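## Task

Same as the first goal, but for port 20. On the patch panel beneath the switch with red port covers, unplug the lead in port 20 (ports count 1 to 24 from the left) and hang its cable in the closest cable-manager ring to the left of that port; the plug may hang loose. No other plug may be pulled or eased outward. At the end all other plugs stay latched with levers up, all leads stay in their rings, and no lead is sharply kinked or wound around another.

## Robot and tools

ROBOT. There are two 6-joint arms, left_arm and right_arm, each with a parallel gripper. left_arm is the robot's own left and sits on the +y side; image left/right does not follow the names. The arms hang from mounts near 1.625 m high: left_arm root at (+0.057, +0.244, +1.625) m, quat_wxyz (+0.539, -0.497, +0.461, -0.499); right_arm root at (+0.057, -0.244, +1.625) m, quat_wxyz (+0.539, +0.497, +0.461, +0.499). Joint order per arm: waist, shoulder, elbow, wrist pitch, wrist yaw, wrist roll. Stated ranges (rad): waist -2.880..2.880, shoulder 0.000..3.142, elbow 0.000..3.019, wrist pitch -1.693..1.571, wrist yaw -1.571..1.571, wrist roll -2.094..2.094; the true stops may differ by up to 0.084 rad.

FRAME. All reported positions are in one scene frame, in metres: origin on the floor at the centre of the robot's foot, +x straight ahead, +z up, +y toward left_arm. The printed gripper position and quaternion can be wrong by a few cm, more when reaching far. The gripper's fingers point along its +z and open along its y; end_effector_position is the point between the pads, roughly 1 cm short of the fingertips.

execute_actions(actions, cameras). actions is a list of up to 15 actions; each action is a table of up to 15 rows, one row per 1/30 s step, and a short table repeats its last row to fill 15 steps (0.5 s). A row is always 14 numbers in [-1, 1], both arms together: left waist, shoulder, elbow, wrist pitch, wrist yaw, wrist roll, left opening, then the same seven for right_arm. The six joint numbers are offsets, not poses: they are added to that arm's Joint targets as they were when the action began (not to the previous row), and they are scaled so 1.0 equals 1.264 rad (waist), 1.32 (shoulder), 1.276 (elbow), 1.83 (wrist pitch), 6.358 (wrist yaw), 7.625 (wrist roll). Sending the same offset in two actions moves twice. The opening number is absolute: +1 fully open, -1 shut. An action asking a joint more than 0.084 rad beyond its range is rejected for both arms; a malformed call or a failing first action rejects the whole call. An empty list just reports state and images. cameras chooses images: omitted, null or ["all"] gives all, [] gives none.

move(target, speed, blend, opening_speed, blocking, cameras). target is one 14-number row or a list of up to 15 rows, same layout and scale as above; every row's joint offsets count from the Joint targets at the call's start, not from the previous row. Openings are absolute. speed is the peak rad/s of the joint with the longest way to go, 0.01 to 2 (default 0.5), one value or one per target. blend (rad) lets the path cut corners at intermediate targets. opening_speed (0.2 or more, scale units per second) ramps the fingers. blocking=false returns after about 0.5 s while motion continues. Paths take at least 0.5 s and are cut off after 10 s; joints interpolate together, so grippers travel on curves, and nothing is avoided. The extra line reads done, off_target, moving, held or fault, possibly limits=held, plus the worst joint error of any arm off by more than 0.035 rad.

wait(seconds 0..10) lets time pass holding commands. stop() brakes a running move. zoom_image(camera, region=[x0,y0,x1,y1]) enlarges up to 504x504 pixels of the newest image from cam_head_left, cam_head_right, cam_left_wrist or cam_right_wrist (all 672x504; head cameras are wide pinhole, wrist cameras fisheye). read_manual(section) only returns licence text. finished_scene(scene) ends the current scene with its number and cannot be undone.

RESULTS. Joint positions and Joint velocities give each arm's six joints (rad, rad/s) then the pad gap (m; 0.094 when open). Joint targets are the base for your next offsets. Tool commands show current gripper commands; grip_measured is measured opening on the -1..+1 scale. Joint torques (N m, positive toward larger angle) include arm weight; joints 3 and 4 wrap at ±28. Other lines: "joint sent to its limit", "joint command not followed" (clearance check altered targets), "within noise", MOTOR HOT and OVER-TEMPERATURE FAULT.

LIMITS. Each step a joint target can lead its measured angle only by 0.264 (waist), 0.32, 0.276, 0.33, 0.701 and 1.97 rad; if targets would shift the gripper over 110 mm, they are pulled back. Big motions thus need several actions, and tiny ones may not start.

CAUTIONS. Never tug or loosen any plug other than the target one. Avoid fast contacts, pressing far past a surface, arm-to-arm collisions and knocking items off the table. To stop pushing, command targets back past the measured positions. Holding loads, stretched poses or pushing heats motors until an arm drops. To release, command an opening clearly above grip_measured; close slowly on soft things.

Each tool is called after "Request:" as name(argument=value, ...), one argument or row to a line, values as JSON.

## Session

Scene 1 was confirmed done, so I'm starting scene 2.

Request:
execute_actions(
  actions=[],
)

Request:
zoom_image(
  camera="cam_head_left",
  region=[260, 160, 440, 250],
)

Request:
zoom_image(
  camera="cam_head_right",
  region=[240, 160, 420, 250],
)

Scene clock: 0.00 s.
left_arm: end_effector_position=(+0.4791, -0.1235, +1.2275) grip_measured=+1.000 end_effector_quat_wxyz=(+0.014, -0.538, +0.843, -0.009) | right_arm: end_effector_position=(+0.4638, -0.3186, +1.1836) grip_measured=+1.000 end_effector_quat_wxyz=(+0.153, -0.227, +0.934, +0.228)
Joint positions: left_arm=[0.571 1.452 1.075 0.292 -0.996 -1.131 0.094] | right_arm=[-1.951 1.14 0.735 0.53 -0.911 -0.454 0.094]
Joint velocities: within noise
Joint torques (N m): no reading
Motor temperatures (°C): left_arm=[28 30 25 25 25 25 25] | right_arm=[28 32 28 25 25 26 28]
Heat: left arm: hottest shoulder 30 °C; right arm: hottest shoulder 32 °C.
Joint targets: left_arm=[0.572 1.453 1.073 0.292 -0.996 -1.131] | right_arm=[-1.951 1.142 0.729 0.531 -0.911 -0.454]
Tool commands: left_gripper/opening=+1.0 right_gripper/opening=+1.0

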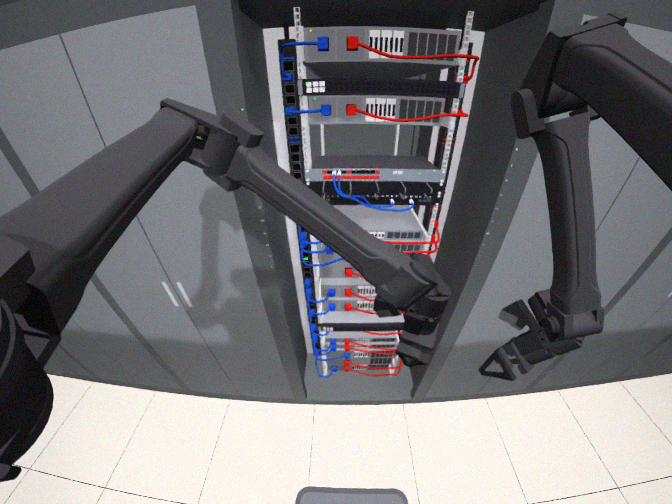

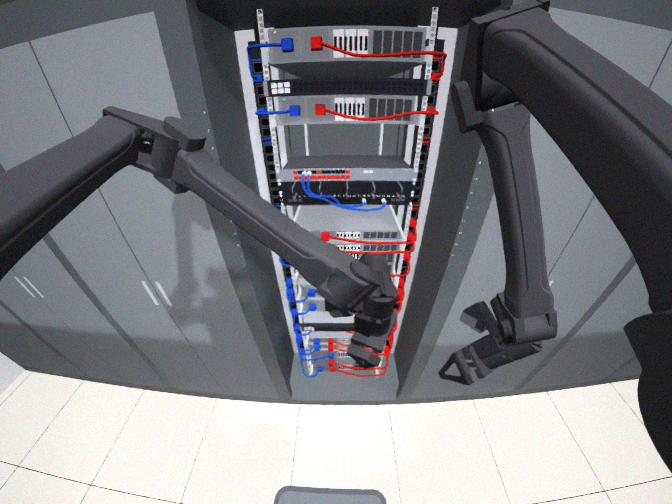

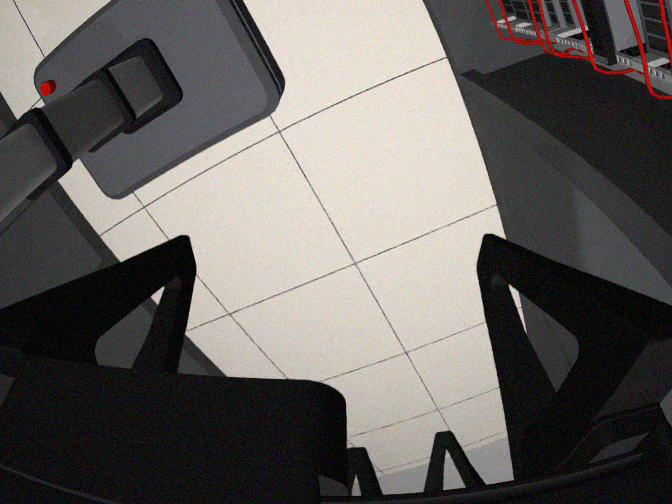

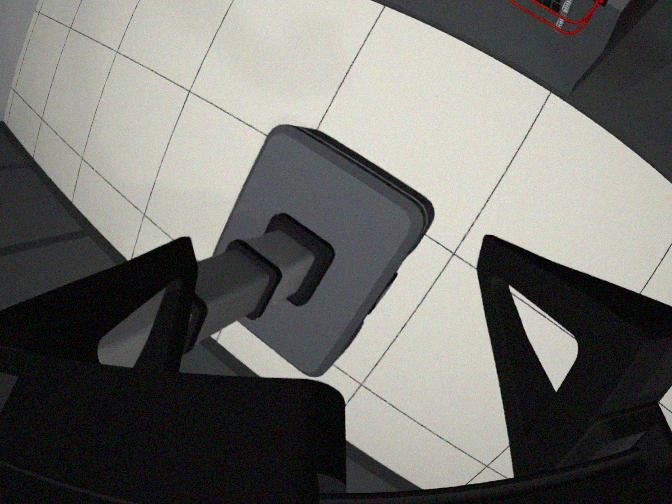

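Scaled by 2.800 from the camera's 672x504 image, which has a finer 960x720 frame.

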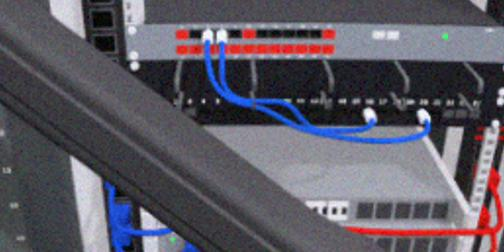

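Scaled by 2.800 from the camera's 672x504 image, which has a finer 960x720 frame.

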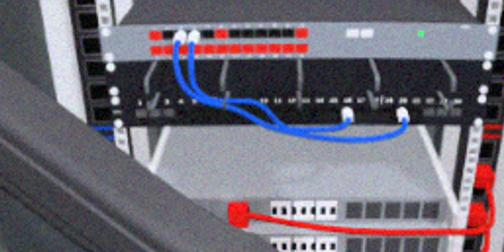

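Request:
move(
  target=[0.982,0,0,0,0.1567,0.1483,1,0,0,0,0,0,0,1],
  speed=0.7,
  cameras=[],
)

Request:
move(
  target=[0,0,0,0,0,0,0,0.5696,-0.3712,-0.116,0.3257,0.1589,0.2157,0],
  speed=0.5,
)

Request:
zoom_image(
  camera="cam_right_wrist",
  region=[140, 60, 380, 300],
)

Scene clock: 10.03 s.
left_arm: end_effector_position=(+0.4458, +0.4325, +1.0296) grip_measured=+1.000 end_effector_quat_wxyz=(+0.007, +0.052, -0.991, -0.124) | right_arm: end_effector_position=(+0.4638, -0.3186, +1.1836) grip_measured=+1.000 end_effector_quat_wxyz=(+0.153, -0.227, +0.934, +0.228)
Joint positions: left_arm=[1.818 1.452 1.075 0.292 -0.002 -0.009 0.094] | right_arm=[-1.951 1.14 0.735 0.53 -0.911 -0.454 0.094]
Joint velocities: within noise
Joint torques (N m): left_arm=[4.72 -11.87 -1.83 0.38 -0.04 0.08] | right_arm=[-3.08 -13.86 -3.23 1.43 -0.35 -0.19]
Motor temperatures (°C): left_arm=[28 30 25 25 25 25 25] | right_arm=[28 32 28 25 25 26 28]
Heat: left arm: hottest shoulder 30 °C; right arm: hottest shoulder 32 °C.
Joint targets: left_arm=[1.813 1.453 1.073 0.292 0.000 0.000] | right_arm=[-1.951 1.142 0.729 0.531 -0.911 -0.454]
move: done
No camera images: "cameras" was empty.

Scene clock: 14.23 s.
left_arm: end_effector_position=(+0.4458, +0.4325, +1.0296) grip_measured=+0.003 end_effector_quat_wxyz=(+0.007, +0.052, -0.991, -0.124) | right_arm: end_effector_position=(+0.6789, -0.2213, +1.4096) grip_measured=+0.002 end_effector_quat_wxyz=(+0.388, +0.574, +0.626, +0.358)
Joint positions: left_arm=[1.818 1.452 1.075 0.292 -0.002 -0.008 0.047] | right_arm=[-1.248 0.665 0.588 1.11 0.096 1.175 0.047]
Joint velocities: within noise
Joint torques (N m): left_arm=[4.48 -11.81 -1.87 0.32 -0.03 0.06] | right_arm=[2.14 -15.74 1.05 3 0.01 -0.1]
Motor temperatures (°C): left_arm=[28 30 25 25 25 25 25] | right_arm=[28 32 28 25 25 26 28]
Heat: left arm: hottest shoulder 30 °C; right arm: hottest shoulder 32 °C.
Joint targets: left_arm=[1.813 1.453 1.073 0.292 0.000 0.000] | right_arm=[-1.230 0.651 0.581 1.127 0.099 1.191]
move: done

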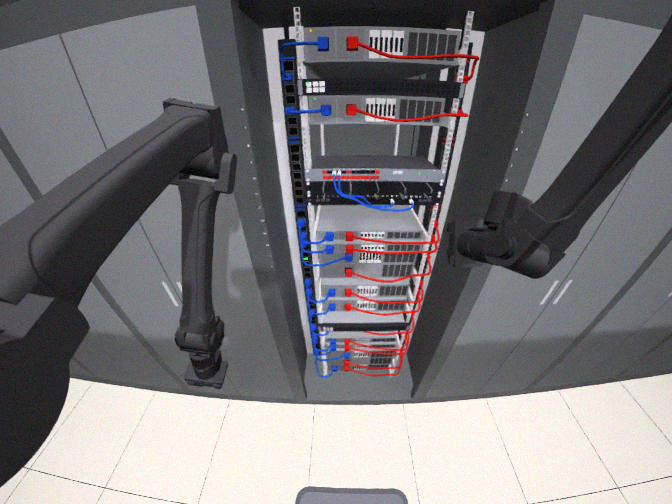

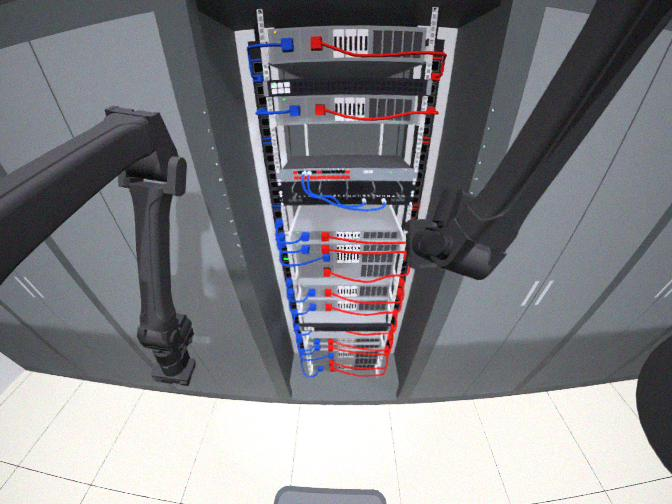

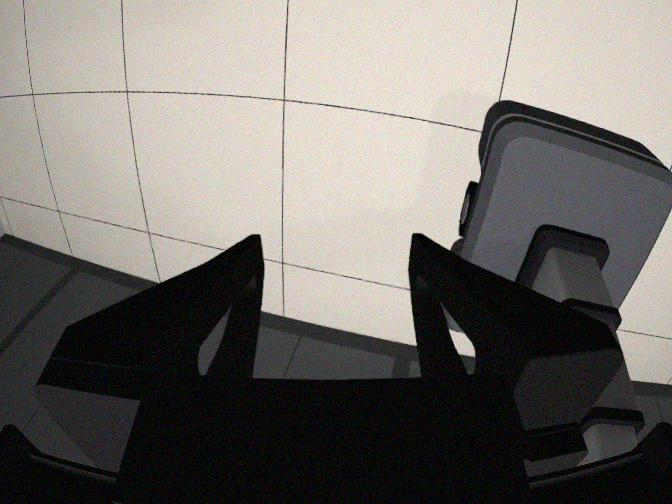

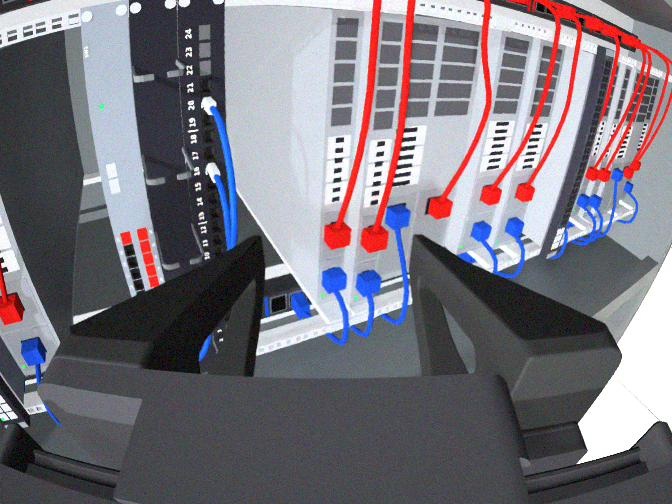

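Scaled by 2.100 from the camera's 672x504 image, which has a finer 960x720 frame.

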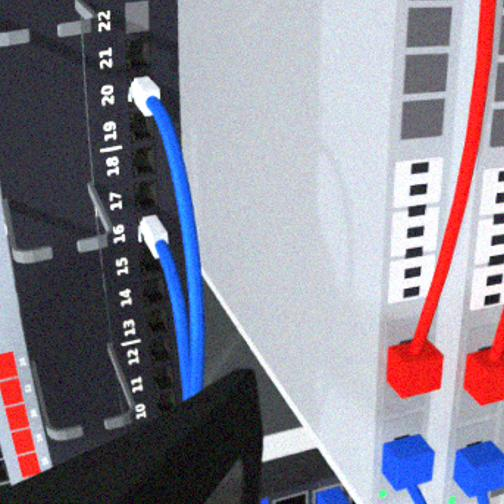

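Request:
execute_actions(
  actions=[],
)

Scene clock: 44.73 s.
left_arm: end_effector_position=(+0.4458, +0.4325, +1.0296) grip_measured=+0.003 end_effector_quat_wxyz=(+0.007, +0.052, -0.991, -0.124) | right_arm: end_effector_position=(+0.6786, -0.2213, +1.4097) grip_measured=+0.002 end_effector_quat_wxyz=(+0.388, +0.574, +0.626, +0.358)
Joint positions: left_arm=[1.818 1.452 1.075 0.292 -0.002 -0.008 0.047] | right_arm=[-1.248 0.665 0.587 1.111 0.096 1.176 0.047]
Joint velocities: within noise
Joint torques (N m): left_arm=[4.84 -12.04 -1.68 0.24 -0.03 0.08] | right_arm=[2.2 -15.56 1.16 2.97 0 -0.09]
Motor temperatures (°C): left_arm=[28 31 25 25 25 25 25] | right_arm=[28 33 27 25 25 26 28]
Heat: left arm: hottest shoulder 31 °C; right arm: hottest shoulder 33 °C.
Joint targets: left_arm=[1.813 1.453 1.073 0.292 0.000 0.000] | right_arm=[-1.230 0.651 0.581 1.127 0.099 1.191]
Tool commands: left_gripper/opening=+0.0 right_gripper/opening=+0.0

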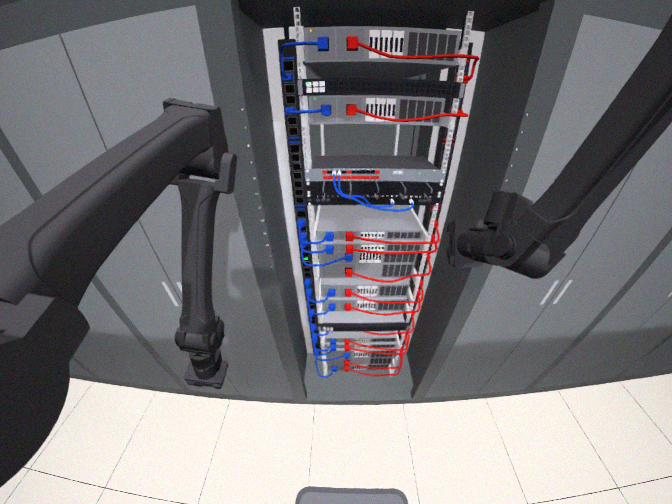

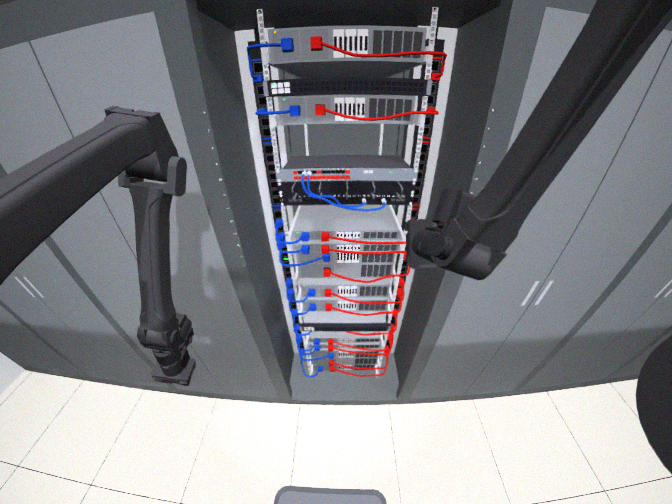

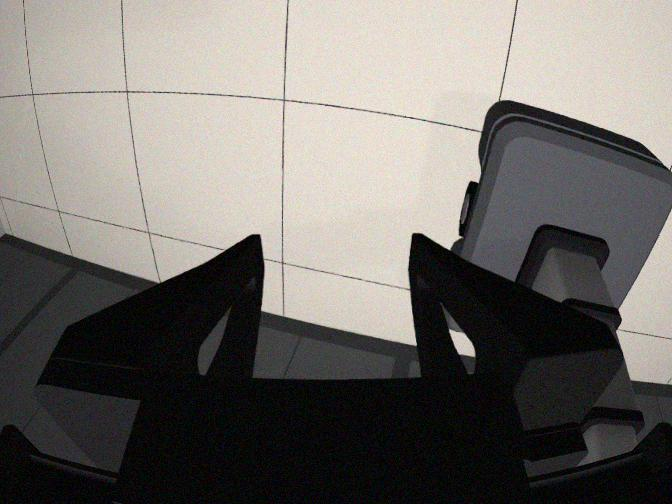

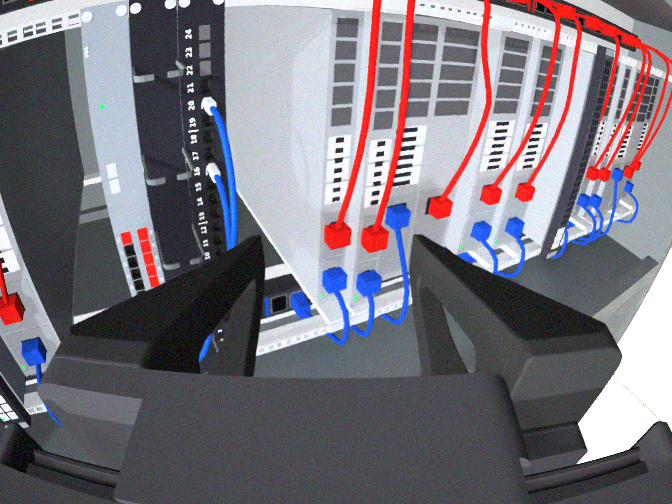

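Request:
zoom_image(
  camera="cam_right_wrist",
  region=[120, 10, 270, 220],
)

Request:
zoom_image(
  camera="cam_head_left",
  region=[300, 150, 450, 240],
)

Request:
zoom_image(
  camera="cam_head_right",
  region=[270, 150, 420, 240],
)

Scaled by 2.400 from the camera's 672x504 image, which has a finer 960x720 frame.

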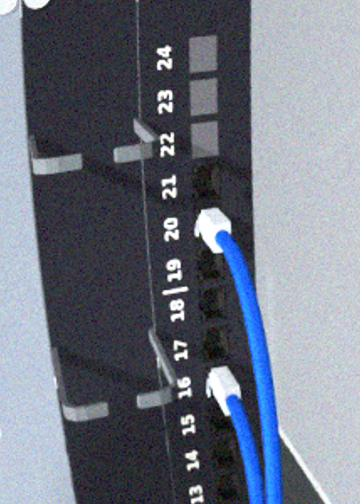

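Scaled by 3.360 from the camera's 672x504 image, which has a finer 960x720 frame.

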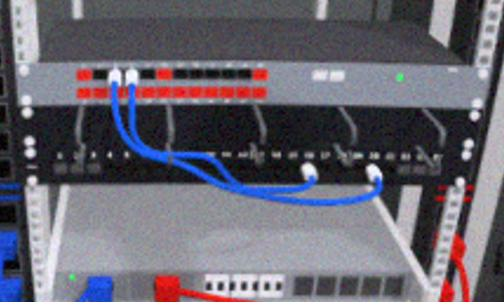

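Scaled by 3.360 from the camera's 672x504 image, which has a finer 960x720 frame.

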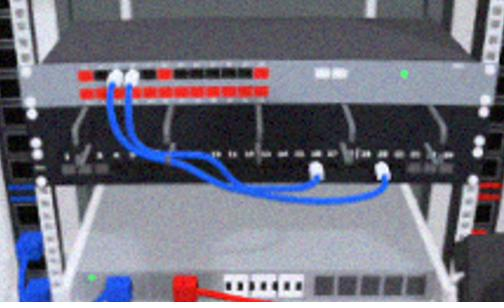

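Request:
move(
  target=[0,0,0,0,0,0,0,-0.178,0.307,0.566,0.027,-0.0705,0.0317,-0.25],
  speed=0.4,
)

Scene clock: 67.03 s.
left_arm: end_effector_position=(+0.4458, +0.4325, +1.0296) grip_measured=+0.003 end_effector_quat_wxyz=(+0.007, +0.052, -0.991, -0.124) | right_arm: end_effector_position=(+0.8947, -0.2111, +1.4025) grip_measured=-0.248 end_effector_quat_wxyz=(+0.412, +0.432, +0.578, +0.555)
Joint positions: left_arm=[1.818 1.452 1.075 0.292 -0.002 -0.008 0.047] | right_arm=[-1.437 1.031 1.268 1.159 -0.346 1.417 0.035]
Joint velocities: within noise
Joint torques (N m): left_arm=[4.48 -11.93 -1.85 0.17 -0.05 0.05] | right_arm=[-0.62 -21.13 8.4 3.19 -0.22 -0.13]
Motor temperatures (°C): left_arm=[28 31 25 25 25 25 25] | right_arm=[28 33 27 25 25 26 28]
Heat: left arm: hottest shoulder 31 °C; right arm: hottest shoulder 33 °C.
Joint targets: left_arm=[1.813 1.453 1.073 0.292 0.000 0.000] | right_arm=[-1.455 1.056 1.303 1.177 -0.349 1.433]
move: done

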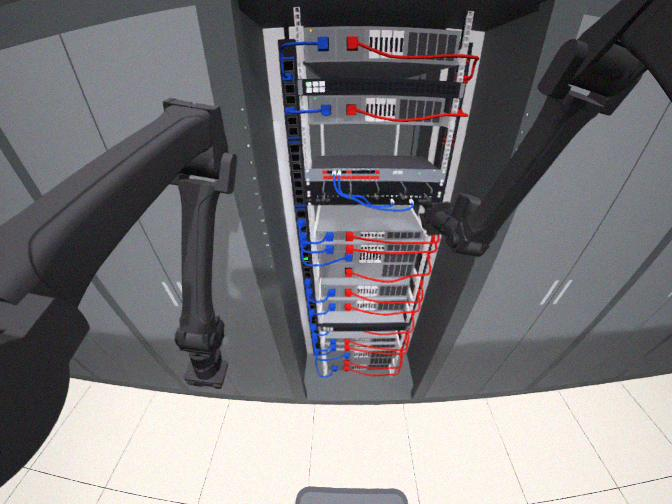

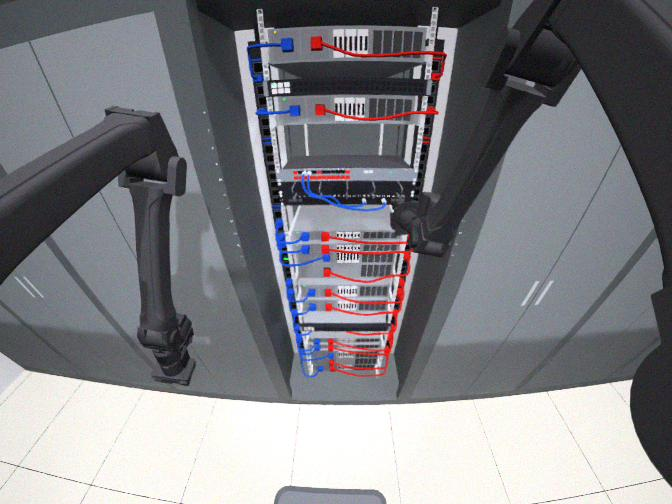

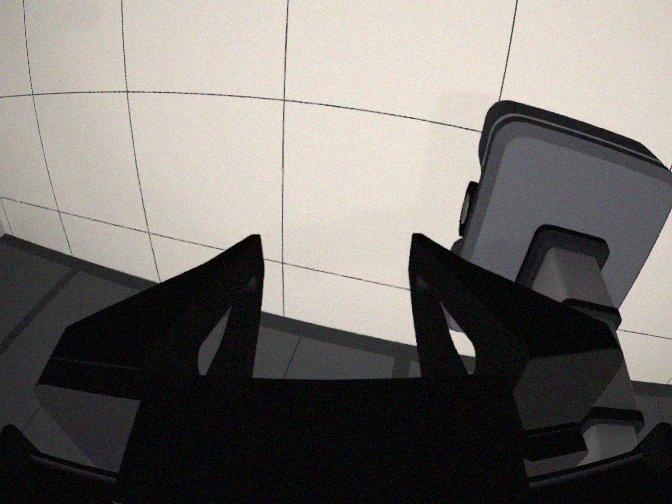

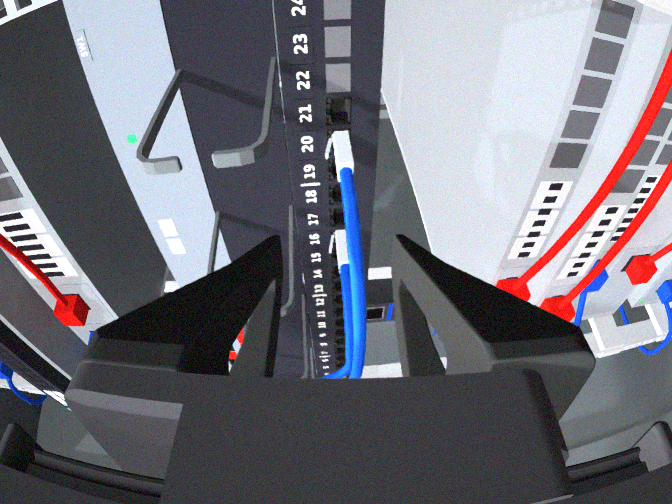

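Request:
zoom_image(
  camera="cam_right_wrist",
  region=[140, 0, 400, 260],
)

Scaled by 1.938 from the camera's 672x504 image, which has a finer 960x720 frame.

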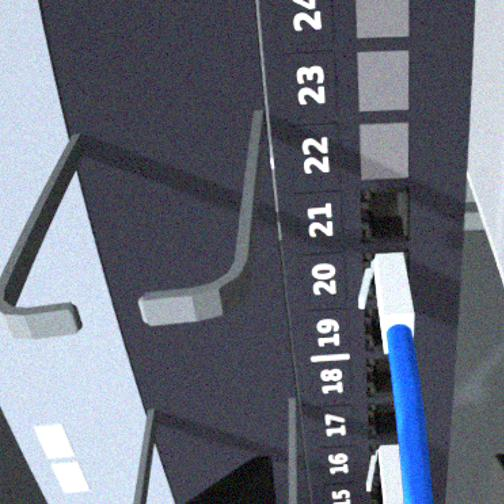

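Request:
move(
  target=[0,0,0,0,0,0,0,0.2211,0.0545,0.0212,0.0672,0.0489,-0.0291,-0.25],
  speed=0.2,
  cameras=["cam_right_wrist","cam_head_left"],
)

Scene clock: 104.97 s.
left_arm: end_effector_position=(+0.4458, +0.4325, +1.0296) grip_measured=+0.003 end_effector_quat_wxyz=(+0.007, +0.052, -0.991, -0.124) | right_arm: end_effector_position=(+0.9023, -0.1884, +1.4047) grip_measured=-0.248 end_effector_quat_wxyz=(+0.495, +0.506, +0.490, +0.509)
Joint positions: left_arm=[1.818 1.452 1.075 0.292 -0.002 -0.008 0.047] | right_arm=[-1.195 1.105 1.299 1.282 -0.042 1.227 0.035]
Joint velocities: within noise
Joint torques (N m): left_arm=[4.72 -11.99 -1.84 0.39 -0.06 0.05] | right_arm=[4.72 -19.72 7.32 3.02 -0.1 -0.37]
Motor temperatures (°C): left_arm=[28 31 25 25 25 25 25] | right_arm=[27 37 29 25 25 26 28]
Heat: left arm: hottest shoulder 31 °C; right arm: hottest shoulder 37 °C.
Joint targets: left_arm=[1.813 1.453 1.073 0.292 0.000 0.000] | right_arm=[-1.176 1.129 1.330 1.299 -0.039 1.211]
move: done
Images, in order (width x height): cam_head_left 672x504, cam_right_wrist 672x504.

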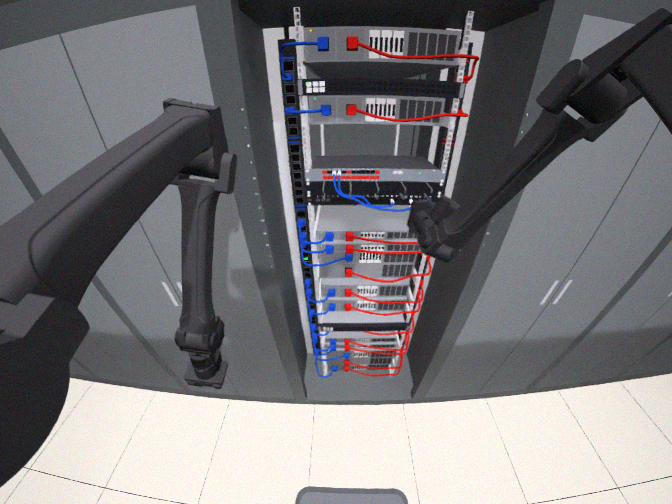

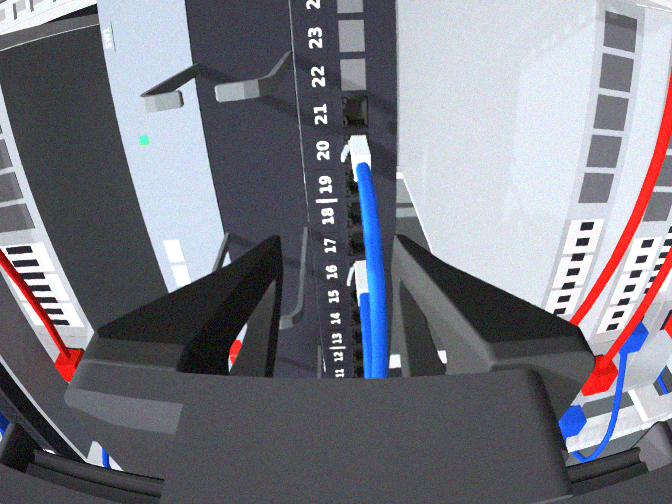

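Request:
zoom_image(
  camera="cam_right_wrist",
  region=[260, 60, 440, 300],
)

Scaled by 2.100 from the camera's 672x504 image, which has a finer 960x720 frame.

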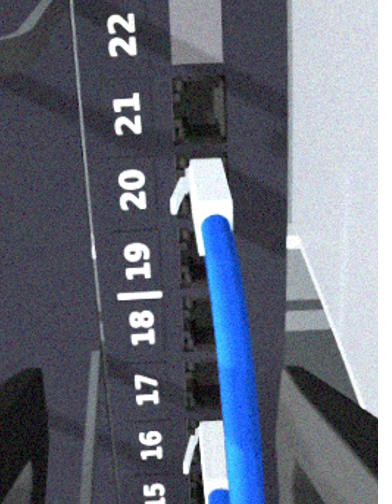

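Request:
move(
  target=[0,0,0,0,0,0,0,-0.0585,0.0106,0.029,-0.0262,-0.0013,0,-0.25],
  speed=0.1,
  cameras=["cam_right_wrist"],
)

Request:
zoom_image(
  camera="cam_right_wrist",
  region=[260, 60, 440, 300],
)

Scene clock: 130.77 s.
left_arm: end_effector_position=(+0.4458, +0.4325, +1.0296) grip_measured=+0.003 end_effector_quat_wxyz=(+0.007, +0.052, -0.991, -0.124) | right_arm: end_effector_position=(+0.9119, -0.1984, +1.3993) grip_measured=-0.248 end_effector_quat_wxyz=(+0.504, +0.498, +0.499, +0.499)
Joint positions: left_arm=[1.818 1.452 1.075 0.292 -0.002 -0.008 0.047] | right_arm=[-1.231 1.117 1.334 1.26 -0.044 1.225 0.035]
Joint velocities: within noise
Joint torques (N m): left_arm=[4.48 -12.16 -1.84 0.29 -0.03 0.07] | right_arm=[1.14 -19.96 7.76 2.11 -0.35 -0.38]
Motor temperatures (°C): left_arm=[28 32 25 25 25 25 25] | right_arm=[28 35 29 25 25 26 28]
Heat: left arm: hottest shoulder 32 °C; right arm: hottest shoulder 35 °C.
Joint targets: left_arm=[1.813 1.453 1.073 0.292 0.000 0.000] | right_arm=[-1.250 1.142 1.367 1.251 -0.047 1.211]
move: done
Images, in order (width x height): cam_right_wrist 672x504.

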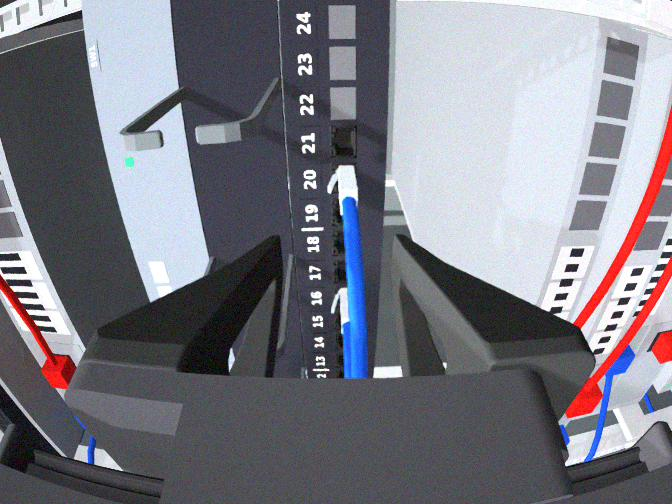

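Scaled by 2.100 from the camera's 672x504 image, which has a finer 960x720 frame.

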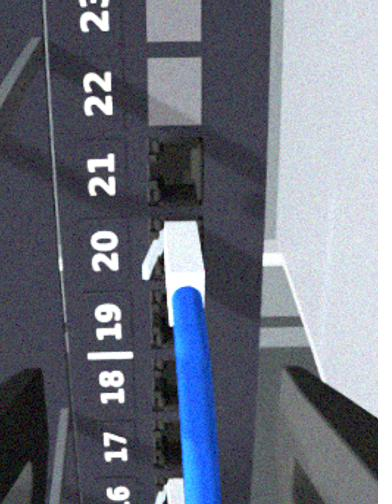

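Request:
move(
  target=[0,0,0,0,0,0,0,0.0475,0.0207,0.0664,-0.0306,0,-0.0028,-0.25],
  speed=0.08,
  cameras=["cam_right_wrist"],
)

Request:
zoom_image(
  camera="cam_right_wrist",
  region=[250, 120, 430, 360],
)

Scene clock: 152.40 s.
left_arm: end_effector_position=(+0.4458, +0.4325, +1.0296) grip_measured=+0.003 end_effector_quat_wxyz=(+0.007, +0.052, -0.991, -0.124) | right_arm: end_effector_position=(+0.9360, -0.1924, +1.3995) grip_measured=-0.248 end_effector_quat_wxyz=(+0.504, +0.497, +0.498, +0.500)
Joint positions: left_arm=[1.818 1.452 1.075 0.292 -0.002 -0.008 0.047] | right_arm=[-1.209 1.143 1.417 1.204 -0.044 1.205 0.035]
Joint velocities: within noise
Joint torques (N m): left_arm=[4.95 -11.63 -1.91 0.31 -0.03 0.06] | right_arm=[4.84 -20.66 8.42 2.02 -0.32 -0.37]
Motor temperatures (°C): left_arm=[28 32 25 25 25 25 25] | right_arm=[28 35 30 25 25 26 28]
Heat: left arm: hottest shoulder 32 °C; right arm: hottest shoulder 35 °C.
Joint targets: left_arm=[1.813 1.453 1.073 0.292 0.000 0.000] | right_arm=[-1.190 1.170 1.452 1.195 -0.047 1.189]
move: done
Images, in order (width x height): cam_right_wrist 672x504.

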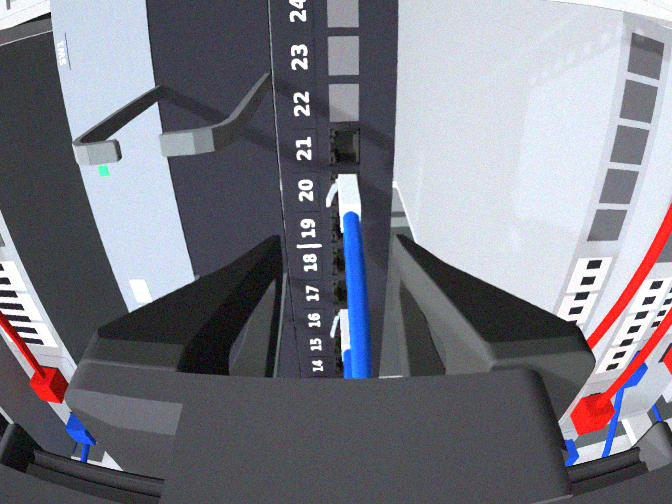

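Scaled by 2.100 from the camera's 672x504 image, which has a finer 960x720 frame.

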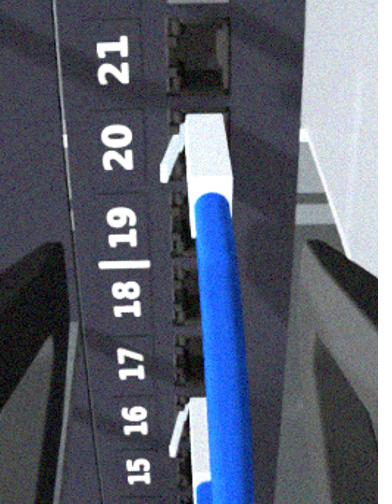

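Request:
move(
  target=[0,0,0,0,0,0,0,-0.0348,0.0114,0.0386,-0.0187,0,0,-0.25],
  speed=0.06,
  cameras=["cam_right_wrist"],
)

Request:
zoom_image(
  camera="cam_right_wrist",
  region=[250, 120, 430, 360],
)

Scene clock: 169.23 s.
left_arm: end_effector_position=(+0.4458, +0.4325, +1.0296) grip_measured=+0.003 end_effector_quat_wxyz=(+0.007, +0.052, -0.991, -0.124) | right_arm: end_effector_position=(+0.9493, -0.1939, +1.3977) grip_measured=-0.248 end_effector_quat_wxyz=(+0.505, +0.496, +0.500, +0.499)
Joint positions: left_arm=[1.818 1.452 1.075 0.292 -0.002 -0.008 0.047] | right_arm=[-1.214 1.158 1.464 1.17 -0.044 1.204 0.035]
Joint velocities: within noise
Joint torques (N m): left_arm=[4.72 -11.99 -1.88 0.24 -0.01 0.04] | right_arm=[1.14 -21.01 8.9 2.18 -0.32 -0.39]
Motor temperatures (°C): left_arm=[28 32 25 25 25 25 25] | right_arm=[28 37 30 25 25 26 28]
Heat: left arm: hottest shoulder 32 °C; right arm: hottest shoulder 37 °C.
Joint targets: left_arm=[1.813 1.453 1.073 0.292 0.000 0.000] | right_arm=[-1.234 1.185 1.501 1.161 -0.047 1.189]
move: off_target (right_arm); right_arm: the elbow is farthest, 0.037 rad from its target
Images, in order (width x height): cam_right_wrist 672x504.

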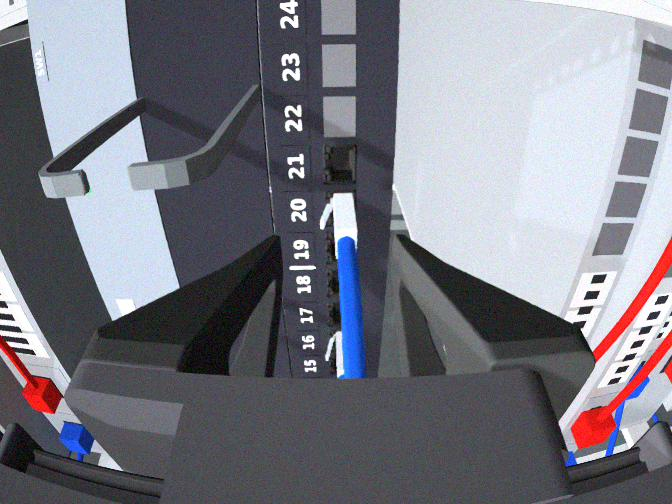

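Scaled by 2.100 from the camera's 672x504 image, which has a finer 960x720 frame.

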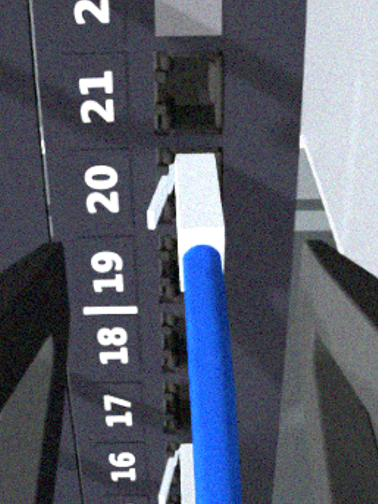

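Request:
move(
  target=[0,0,0,0,0,0,0,0,0.0078,0.0274,-0.0135,0,0,-0.25],
  speed=0.05,
  cameras=["cam_right_wrist"],
)

Request:
zoom_image(
  camera="cam_right_wrist",
  region=[250, 120, 430, 360],
)

Scene clock: 177.30 s.
left_arm: end_effector_position=(+0.4458, +0.4325, +1.0296) grip_measured=+0.003 end_effector_quat_wxyz=(+0.007, +0.052, -0.991, -0.124) | right_arm: end_effector_position=(+0.9589, -0.1943, +1.3976) grip_measured=-0.248 end_effector_quat_wxyz=(+0.505, +0.496, +0.500, +0.498)
Joint positions: left_arm=[1.818 1.452 1.075 0.292 -0.002 -0.008 0.047] | right_arm=[-1.214 1.168 1.498 1.146 -0.044 1.204 0.035]
Joint velocities: within noise
Joint torques (N m): left_arm=[4.78 -11.93 -1.84 0.24 -0.02 0.08] | right_arm=[1.38 -21.48 9.32 2.09 -0.32 -0.36]
Motor temperatures (°C): left_arm=[28 32 25 25 25 25 25] | right_arm=[28 37 31 25 25 26 28]
Heat: left arm: hottest shoulder 32 °C; right arm: hottest shoulder 37 °C.
Joint targets: left_arm=[1.813 1.453 1.073 0.292 0.000 0.000] | right_arm=[-1.234 1.195 1.536 1.137 -0.047 1.189]
move: off_target (right_arm); right_arm: the elbow is farthest, 0.038 rad from its target
Images, in order (width x height): cam_right_wrist 672x504.

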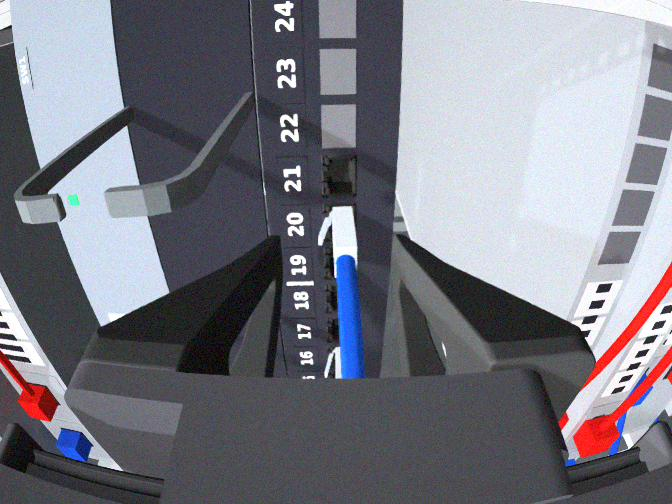

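Scaled by 2.100 from the camera's 672x504 image, which has a finer 960x720 frame.

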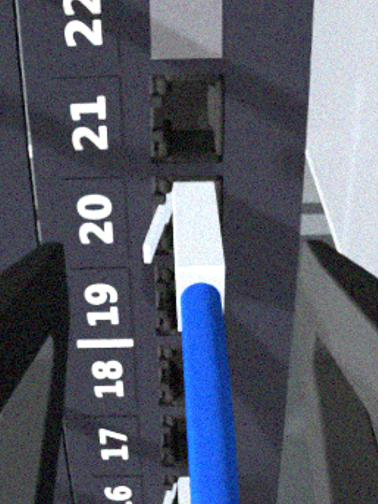

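Request:
move(
  target=[0,0,0,0,0,0,0,0,0.0024,0.0083,-0.0041,0,0,-0.25],
  speed=0.05,
  cameras=[],
)

Request:
move(
  target=[0,0,0,0,0,0,0,0,0,0,0,0,0,-0.75],
  opening_speed=0.3,
  cameras=["cam_right_wrist"],
)

Request:
zoom_image(
  camera="cam_right_wrist",
  region=[250, 120, 430, 360],
)

Scene clock: 183.07 s.
left_arm: end_effector_position=(+0.4458, +0.4325, +1.0296) grip_measured=+0.003 end_effector_quat_wxyz=(+0.007, +0.052, -0.991, -0.124) | right_arm: end_effector_position=(+0.9617, -0.1943, +1.3972) grip_measured=-0.248 end_effector_quat_wxyz=(+0.505, +0.496, +0.501, +0.498)
Joint positions: left_arm=[1.818 1.452 1.075 0.292 -0.002 -0.008 0.047] | right_arm=[-1.214 1.171 1.509 1.138 -0.044 1.204 0.035]
Joint velocities: within noise
Joint torques (N m): left_arm=[4.37 -11.93 -1.83 0.4 -0.04 0.05] | right_arm=[1.32 -21.6 9.47 2.1 -0.31 -0.37]
Motor temperatures (°C): left_arm=[28 32 25 25 25 25 25] | right_arm=[28 37 31 25 25 26 28]
Heat: left arm: hottest shoulder 32 °C; right arm: hottest shoulder 37 °C.
Joint targets: left_arm=[1.813 1.453 1.073 0.292 0.000 0.000] | right_arm=[-1.234 1.199 1.547 1.129 -0.047 1.189]
move: off_target (right_arm); right_arm: the elbow is farthest, 0.038 rad from its target
No camera images: "cameras" was empty.

Scene clock: 185.03 s.
left_arm: end_effector_position=(+0.4458, +0.4325, +1.0296) grip_measured=+0.003 end_effector_quat_wxyz=(+0.007, +0.052, -0.991, -0.124) | right_arm: end_effector_position=(+0.9620, -0.1944, +1.3973) grip_measured=-0.747 end_effector_quat_wxyz=(+0.505, +0.496, +0.501, +0.498)
Joint positions: left_arm=[1.818 1.452 1.075 0.292 -0.002 -0.008 0.047] | right_arm=[-1.214 1.171 1.509 1.137 -0.044 1.204 0.012]
Joint velocities: within noise
Joint torques (N m): left_arm=[4.84 -11.87 -1.88 0.27 -0.04 0.07] | right_arm=[1.44 -21.6 9.37 2.11 -0.33 -0.38]
Motor temperatures (°C): left_arm=[28 32 25 25 25 25 25] | right_arm=[28 37 31 25 25 26 28]
Heat: left arm: hottest shoulder 32 °C; right arm: hottest shoulder 37 °C.
Joint targets: left_arm=[1.813 1.453 1.073 0.292 0.000 0.000] | right_arm=[-1.234 1.198 1.547 1.129 -0.047 1.189]
move: off_target (right_arm); right_arm: the elbow is farthest, 0.038 rad from its target
Images, in order (width x height): cam_right_wrist 672x504.

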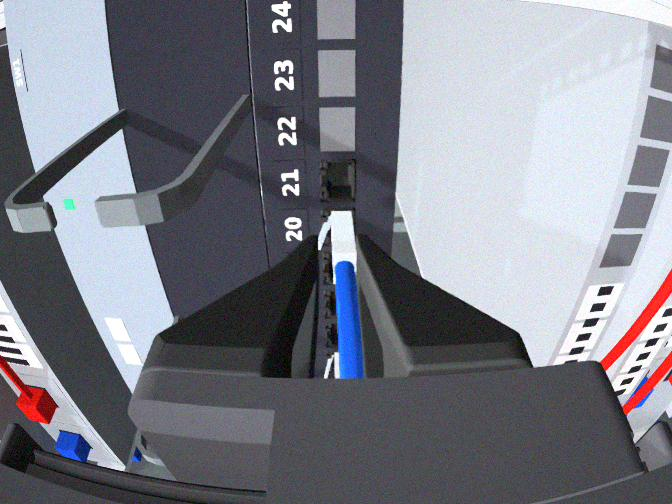

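Scaled by 2.100 from the camera's 672x504 image, which has a finer 960x720 frame.

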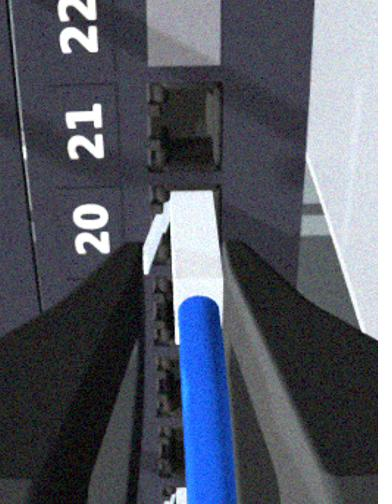

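Request:
move(
  target=[0,0,0,0,0,0,0,0,0,0,0,0,0,-0.9],
  opening_speed=0.2,
  cameras=["cam_right_wrist"],
)

Request:
zoom_image(
  camera="cam_right_wrist",
  region=[250, 120, 430, 360],
)

Scene clock: 189.17 s.
left_arm: end_effector_position=(+0.4458, +0.4325, +1.0296) grip_measured=+0.003 end_effector_quat_wxyz=(+0.007, +0.052, -0.991, -0.124) | right_arm: end_effector_position=(+0.9616, -0.1940, +1.3954) grip_measured=-0.891 end_effector_quat_wxyz=(+0.504, +0.496, +0.502, +0.497)
Joint positions: left_arm=[1.818 1.452 1.075 0.292 -0.002 -0.008 0.047] | right_arm=[-1.215 1.174 1.51 1.136 -0.044 1.203 0.005]
Joint velocities: within noise
Joint torques (N m): left_arm=[4.95 -12.16 -1.77 0.18 -0.04 0.09] | right_arm=[1.38 -21.6 9.24 2.14 -0.32 -0.36]
Motor temperatures (°C): left_arm=[28 32 25 25 25 25 25] | right_arm=[28 37 31 25 25 26 28]
Heat: left arm: hottest shoulder 32 °C; right arm: hottest shoulder 37 °C.
Joint targets: left_arm=[1.813 1.453 1.073 0.292 0.000 0.000] | right_arm=[-1.234 1.198 1.546 1.129 -0.047 1.189]
move: off_target (right_arm); right_arm: the elbow is farthest, 0.037 rad from its target
Images, in order (width x height): cam_right_wrist 672x504.

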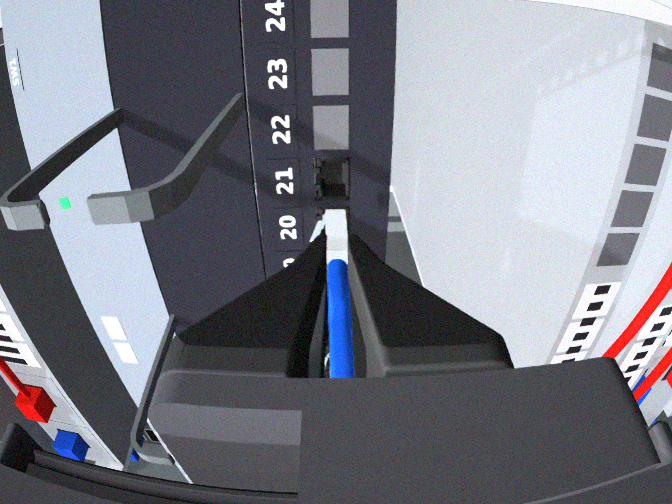

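Scaled by 2.100 from the camera's 672x504 image, which has a finer 960x720 frame.

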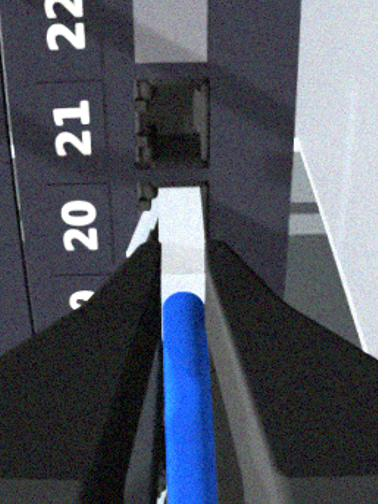

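Request:
zoom_image(
  camera="cam_right_wrist",
  region=[295, 195, 375, 285],
)

Scaled by 5.600 from the camera's 672x504 image, which has a finer 960x720 frame.

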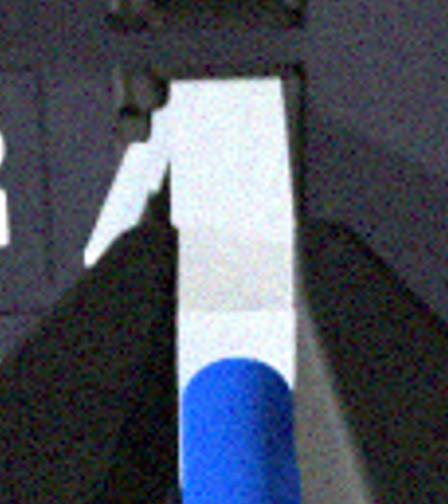

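Request:
move(
  target=[0,0,0,0,0,0,0,0,0,0,0,0,0,-0.55],
  opening_speed=0.5,
  cameras=["cam_right_wrist"],
)

Request:
zoom_image(
  camera="cam_right_wrist",
  region=[275, 175, 395, 295],
)

Scene clock: 210.77 s.
left_arm: end_effector_position=(+0.4458, +0.4325, +1.0296) grip_measured=+0.003 end_effector_quat_wxyz=(+0.007, +0.052, -0.991, -0.124) | right_arm: end_effector_position=(+0.9616, -0.1940, +1.3955) grip_measured=-0.553 end_effector_quat_wxyz=(+0.504, +0.496, +0.502, +0.497)
Joint positions: left_arm=[1.818 1.452 1.075 0.292 -0.002 -0.008 0.047] | right_arm=[-1.215 1.174 1.51 1.136 -0.044 1.203 0.021]
Joint velocities: within noise
Joint torques (N m): left_arm=[5.01 -11.93 -1.87 0.28 -0.02 0.06] | right_arm=[1.49 -21.71 9.29 2.19 -0.33 -0.37]
Motor temperatures (°C): left_arm=[28 32 25 25 25 25 25] | right_arm=[27 36 32 25 25 26 29]
Heat: left arm: hottest shoulder 32 °C; right arm: hottest shoulder 36 °C.
Joint targets: left_arm=[1.813 1.453 1.073 0.292 0.000 0.000] | right_arm=[-1.234 1.198 1.546 1.129 -0.047 1.189]
move: off_target (right_arm); right_arm: the elbow is farthest, 0.036 rad from its target
Images, in order (width x height): cam_right_wrist 672x504.

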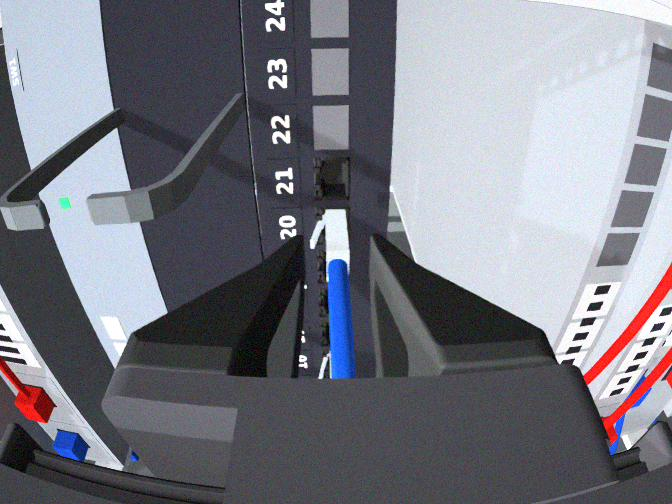

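Scaled by 4.200 from the camera's 672x504 image, which has a finer 960x720 frame.

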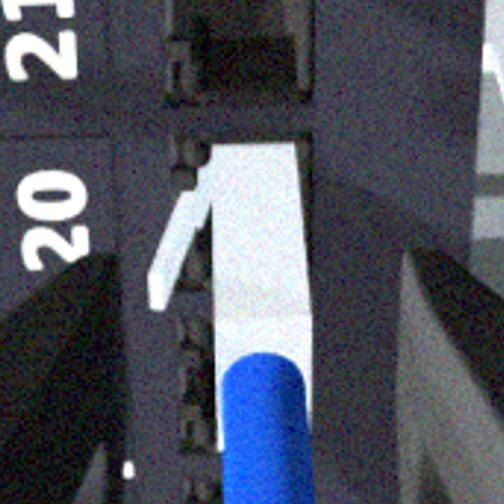

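Request:
move(
  target=[0,0,0,0,0,0,0,0,0.0004,0.0116,-0.0078,0,0,-0.55],
  speed=0.05,
  cameras=["cam_right_wrist"],
)

Request:
zoom_image(
  camera="cam_right_wrist",
  region=[275, 175, 395, 295],
)

Scene clock: 219.10 s.
left_arm: end_effector_position=(+0.4458, +0.4325, +1.0296) grip_measured=+0.003 end_effector_quat_wxyz=(+0.007, +0.052, -0.991, -0.124) | right_arm: end_effector_position=(+0.9661, -0.1949, +1.3974) grip_measured=-0.552 end_effector_quat_wxyz=(+0.504, +0.496, +0.502, +0.498)
Joint positions: left_arm=[1.818 1.452 1.075 0.292 -0.002 -0.008 0.047] | right_arm=[-1.215 1.174 1.523 1.124 -0.044 1.203 0.021]
Joint velocities: within noise
Joint torques (N m): left_arm=[4.95 -11.87 -1.95 0.31 -0.05 0.02] | right_arm=[1.44 -21.89 9.55 1.99 -0.3 -0.38]
Motor temperatures (°C): left_arm=[28 32 25 25 25 25 25] | right_arm=[27 35 32 25 25 26 29]
Heat: left arm: hottest shoulder 32 °C; right arm: hottest shoulder 35 °C.
Joint targets: left_arm=[1.813 1.453 1.073 0.292 0.000 0.000] | right_arm=[-1.234 1.199 1.561 1.115 -0.047 1.189]
move: off_target (right_arm); right_arm: the elbow is farthest, 0.038 rad from its target
Images, in order (width x height): cam_right_wrist 672x504.

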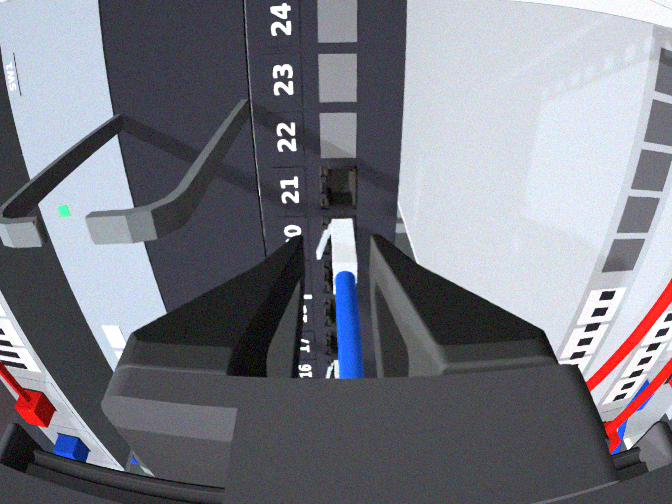

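Scaled by 4.200 from the camera's 672x504 image, which has a finer 960x720 frame.

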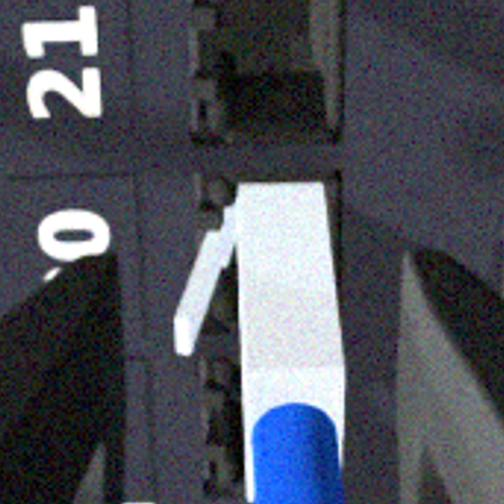

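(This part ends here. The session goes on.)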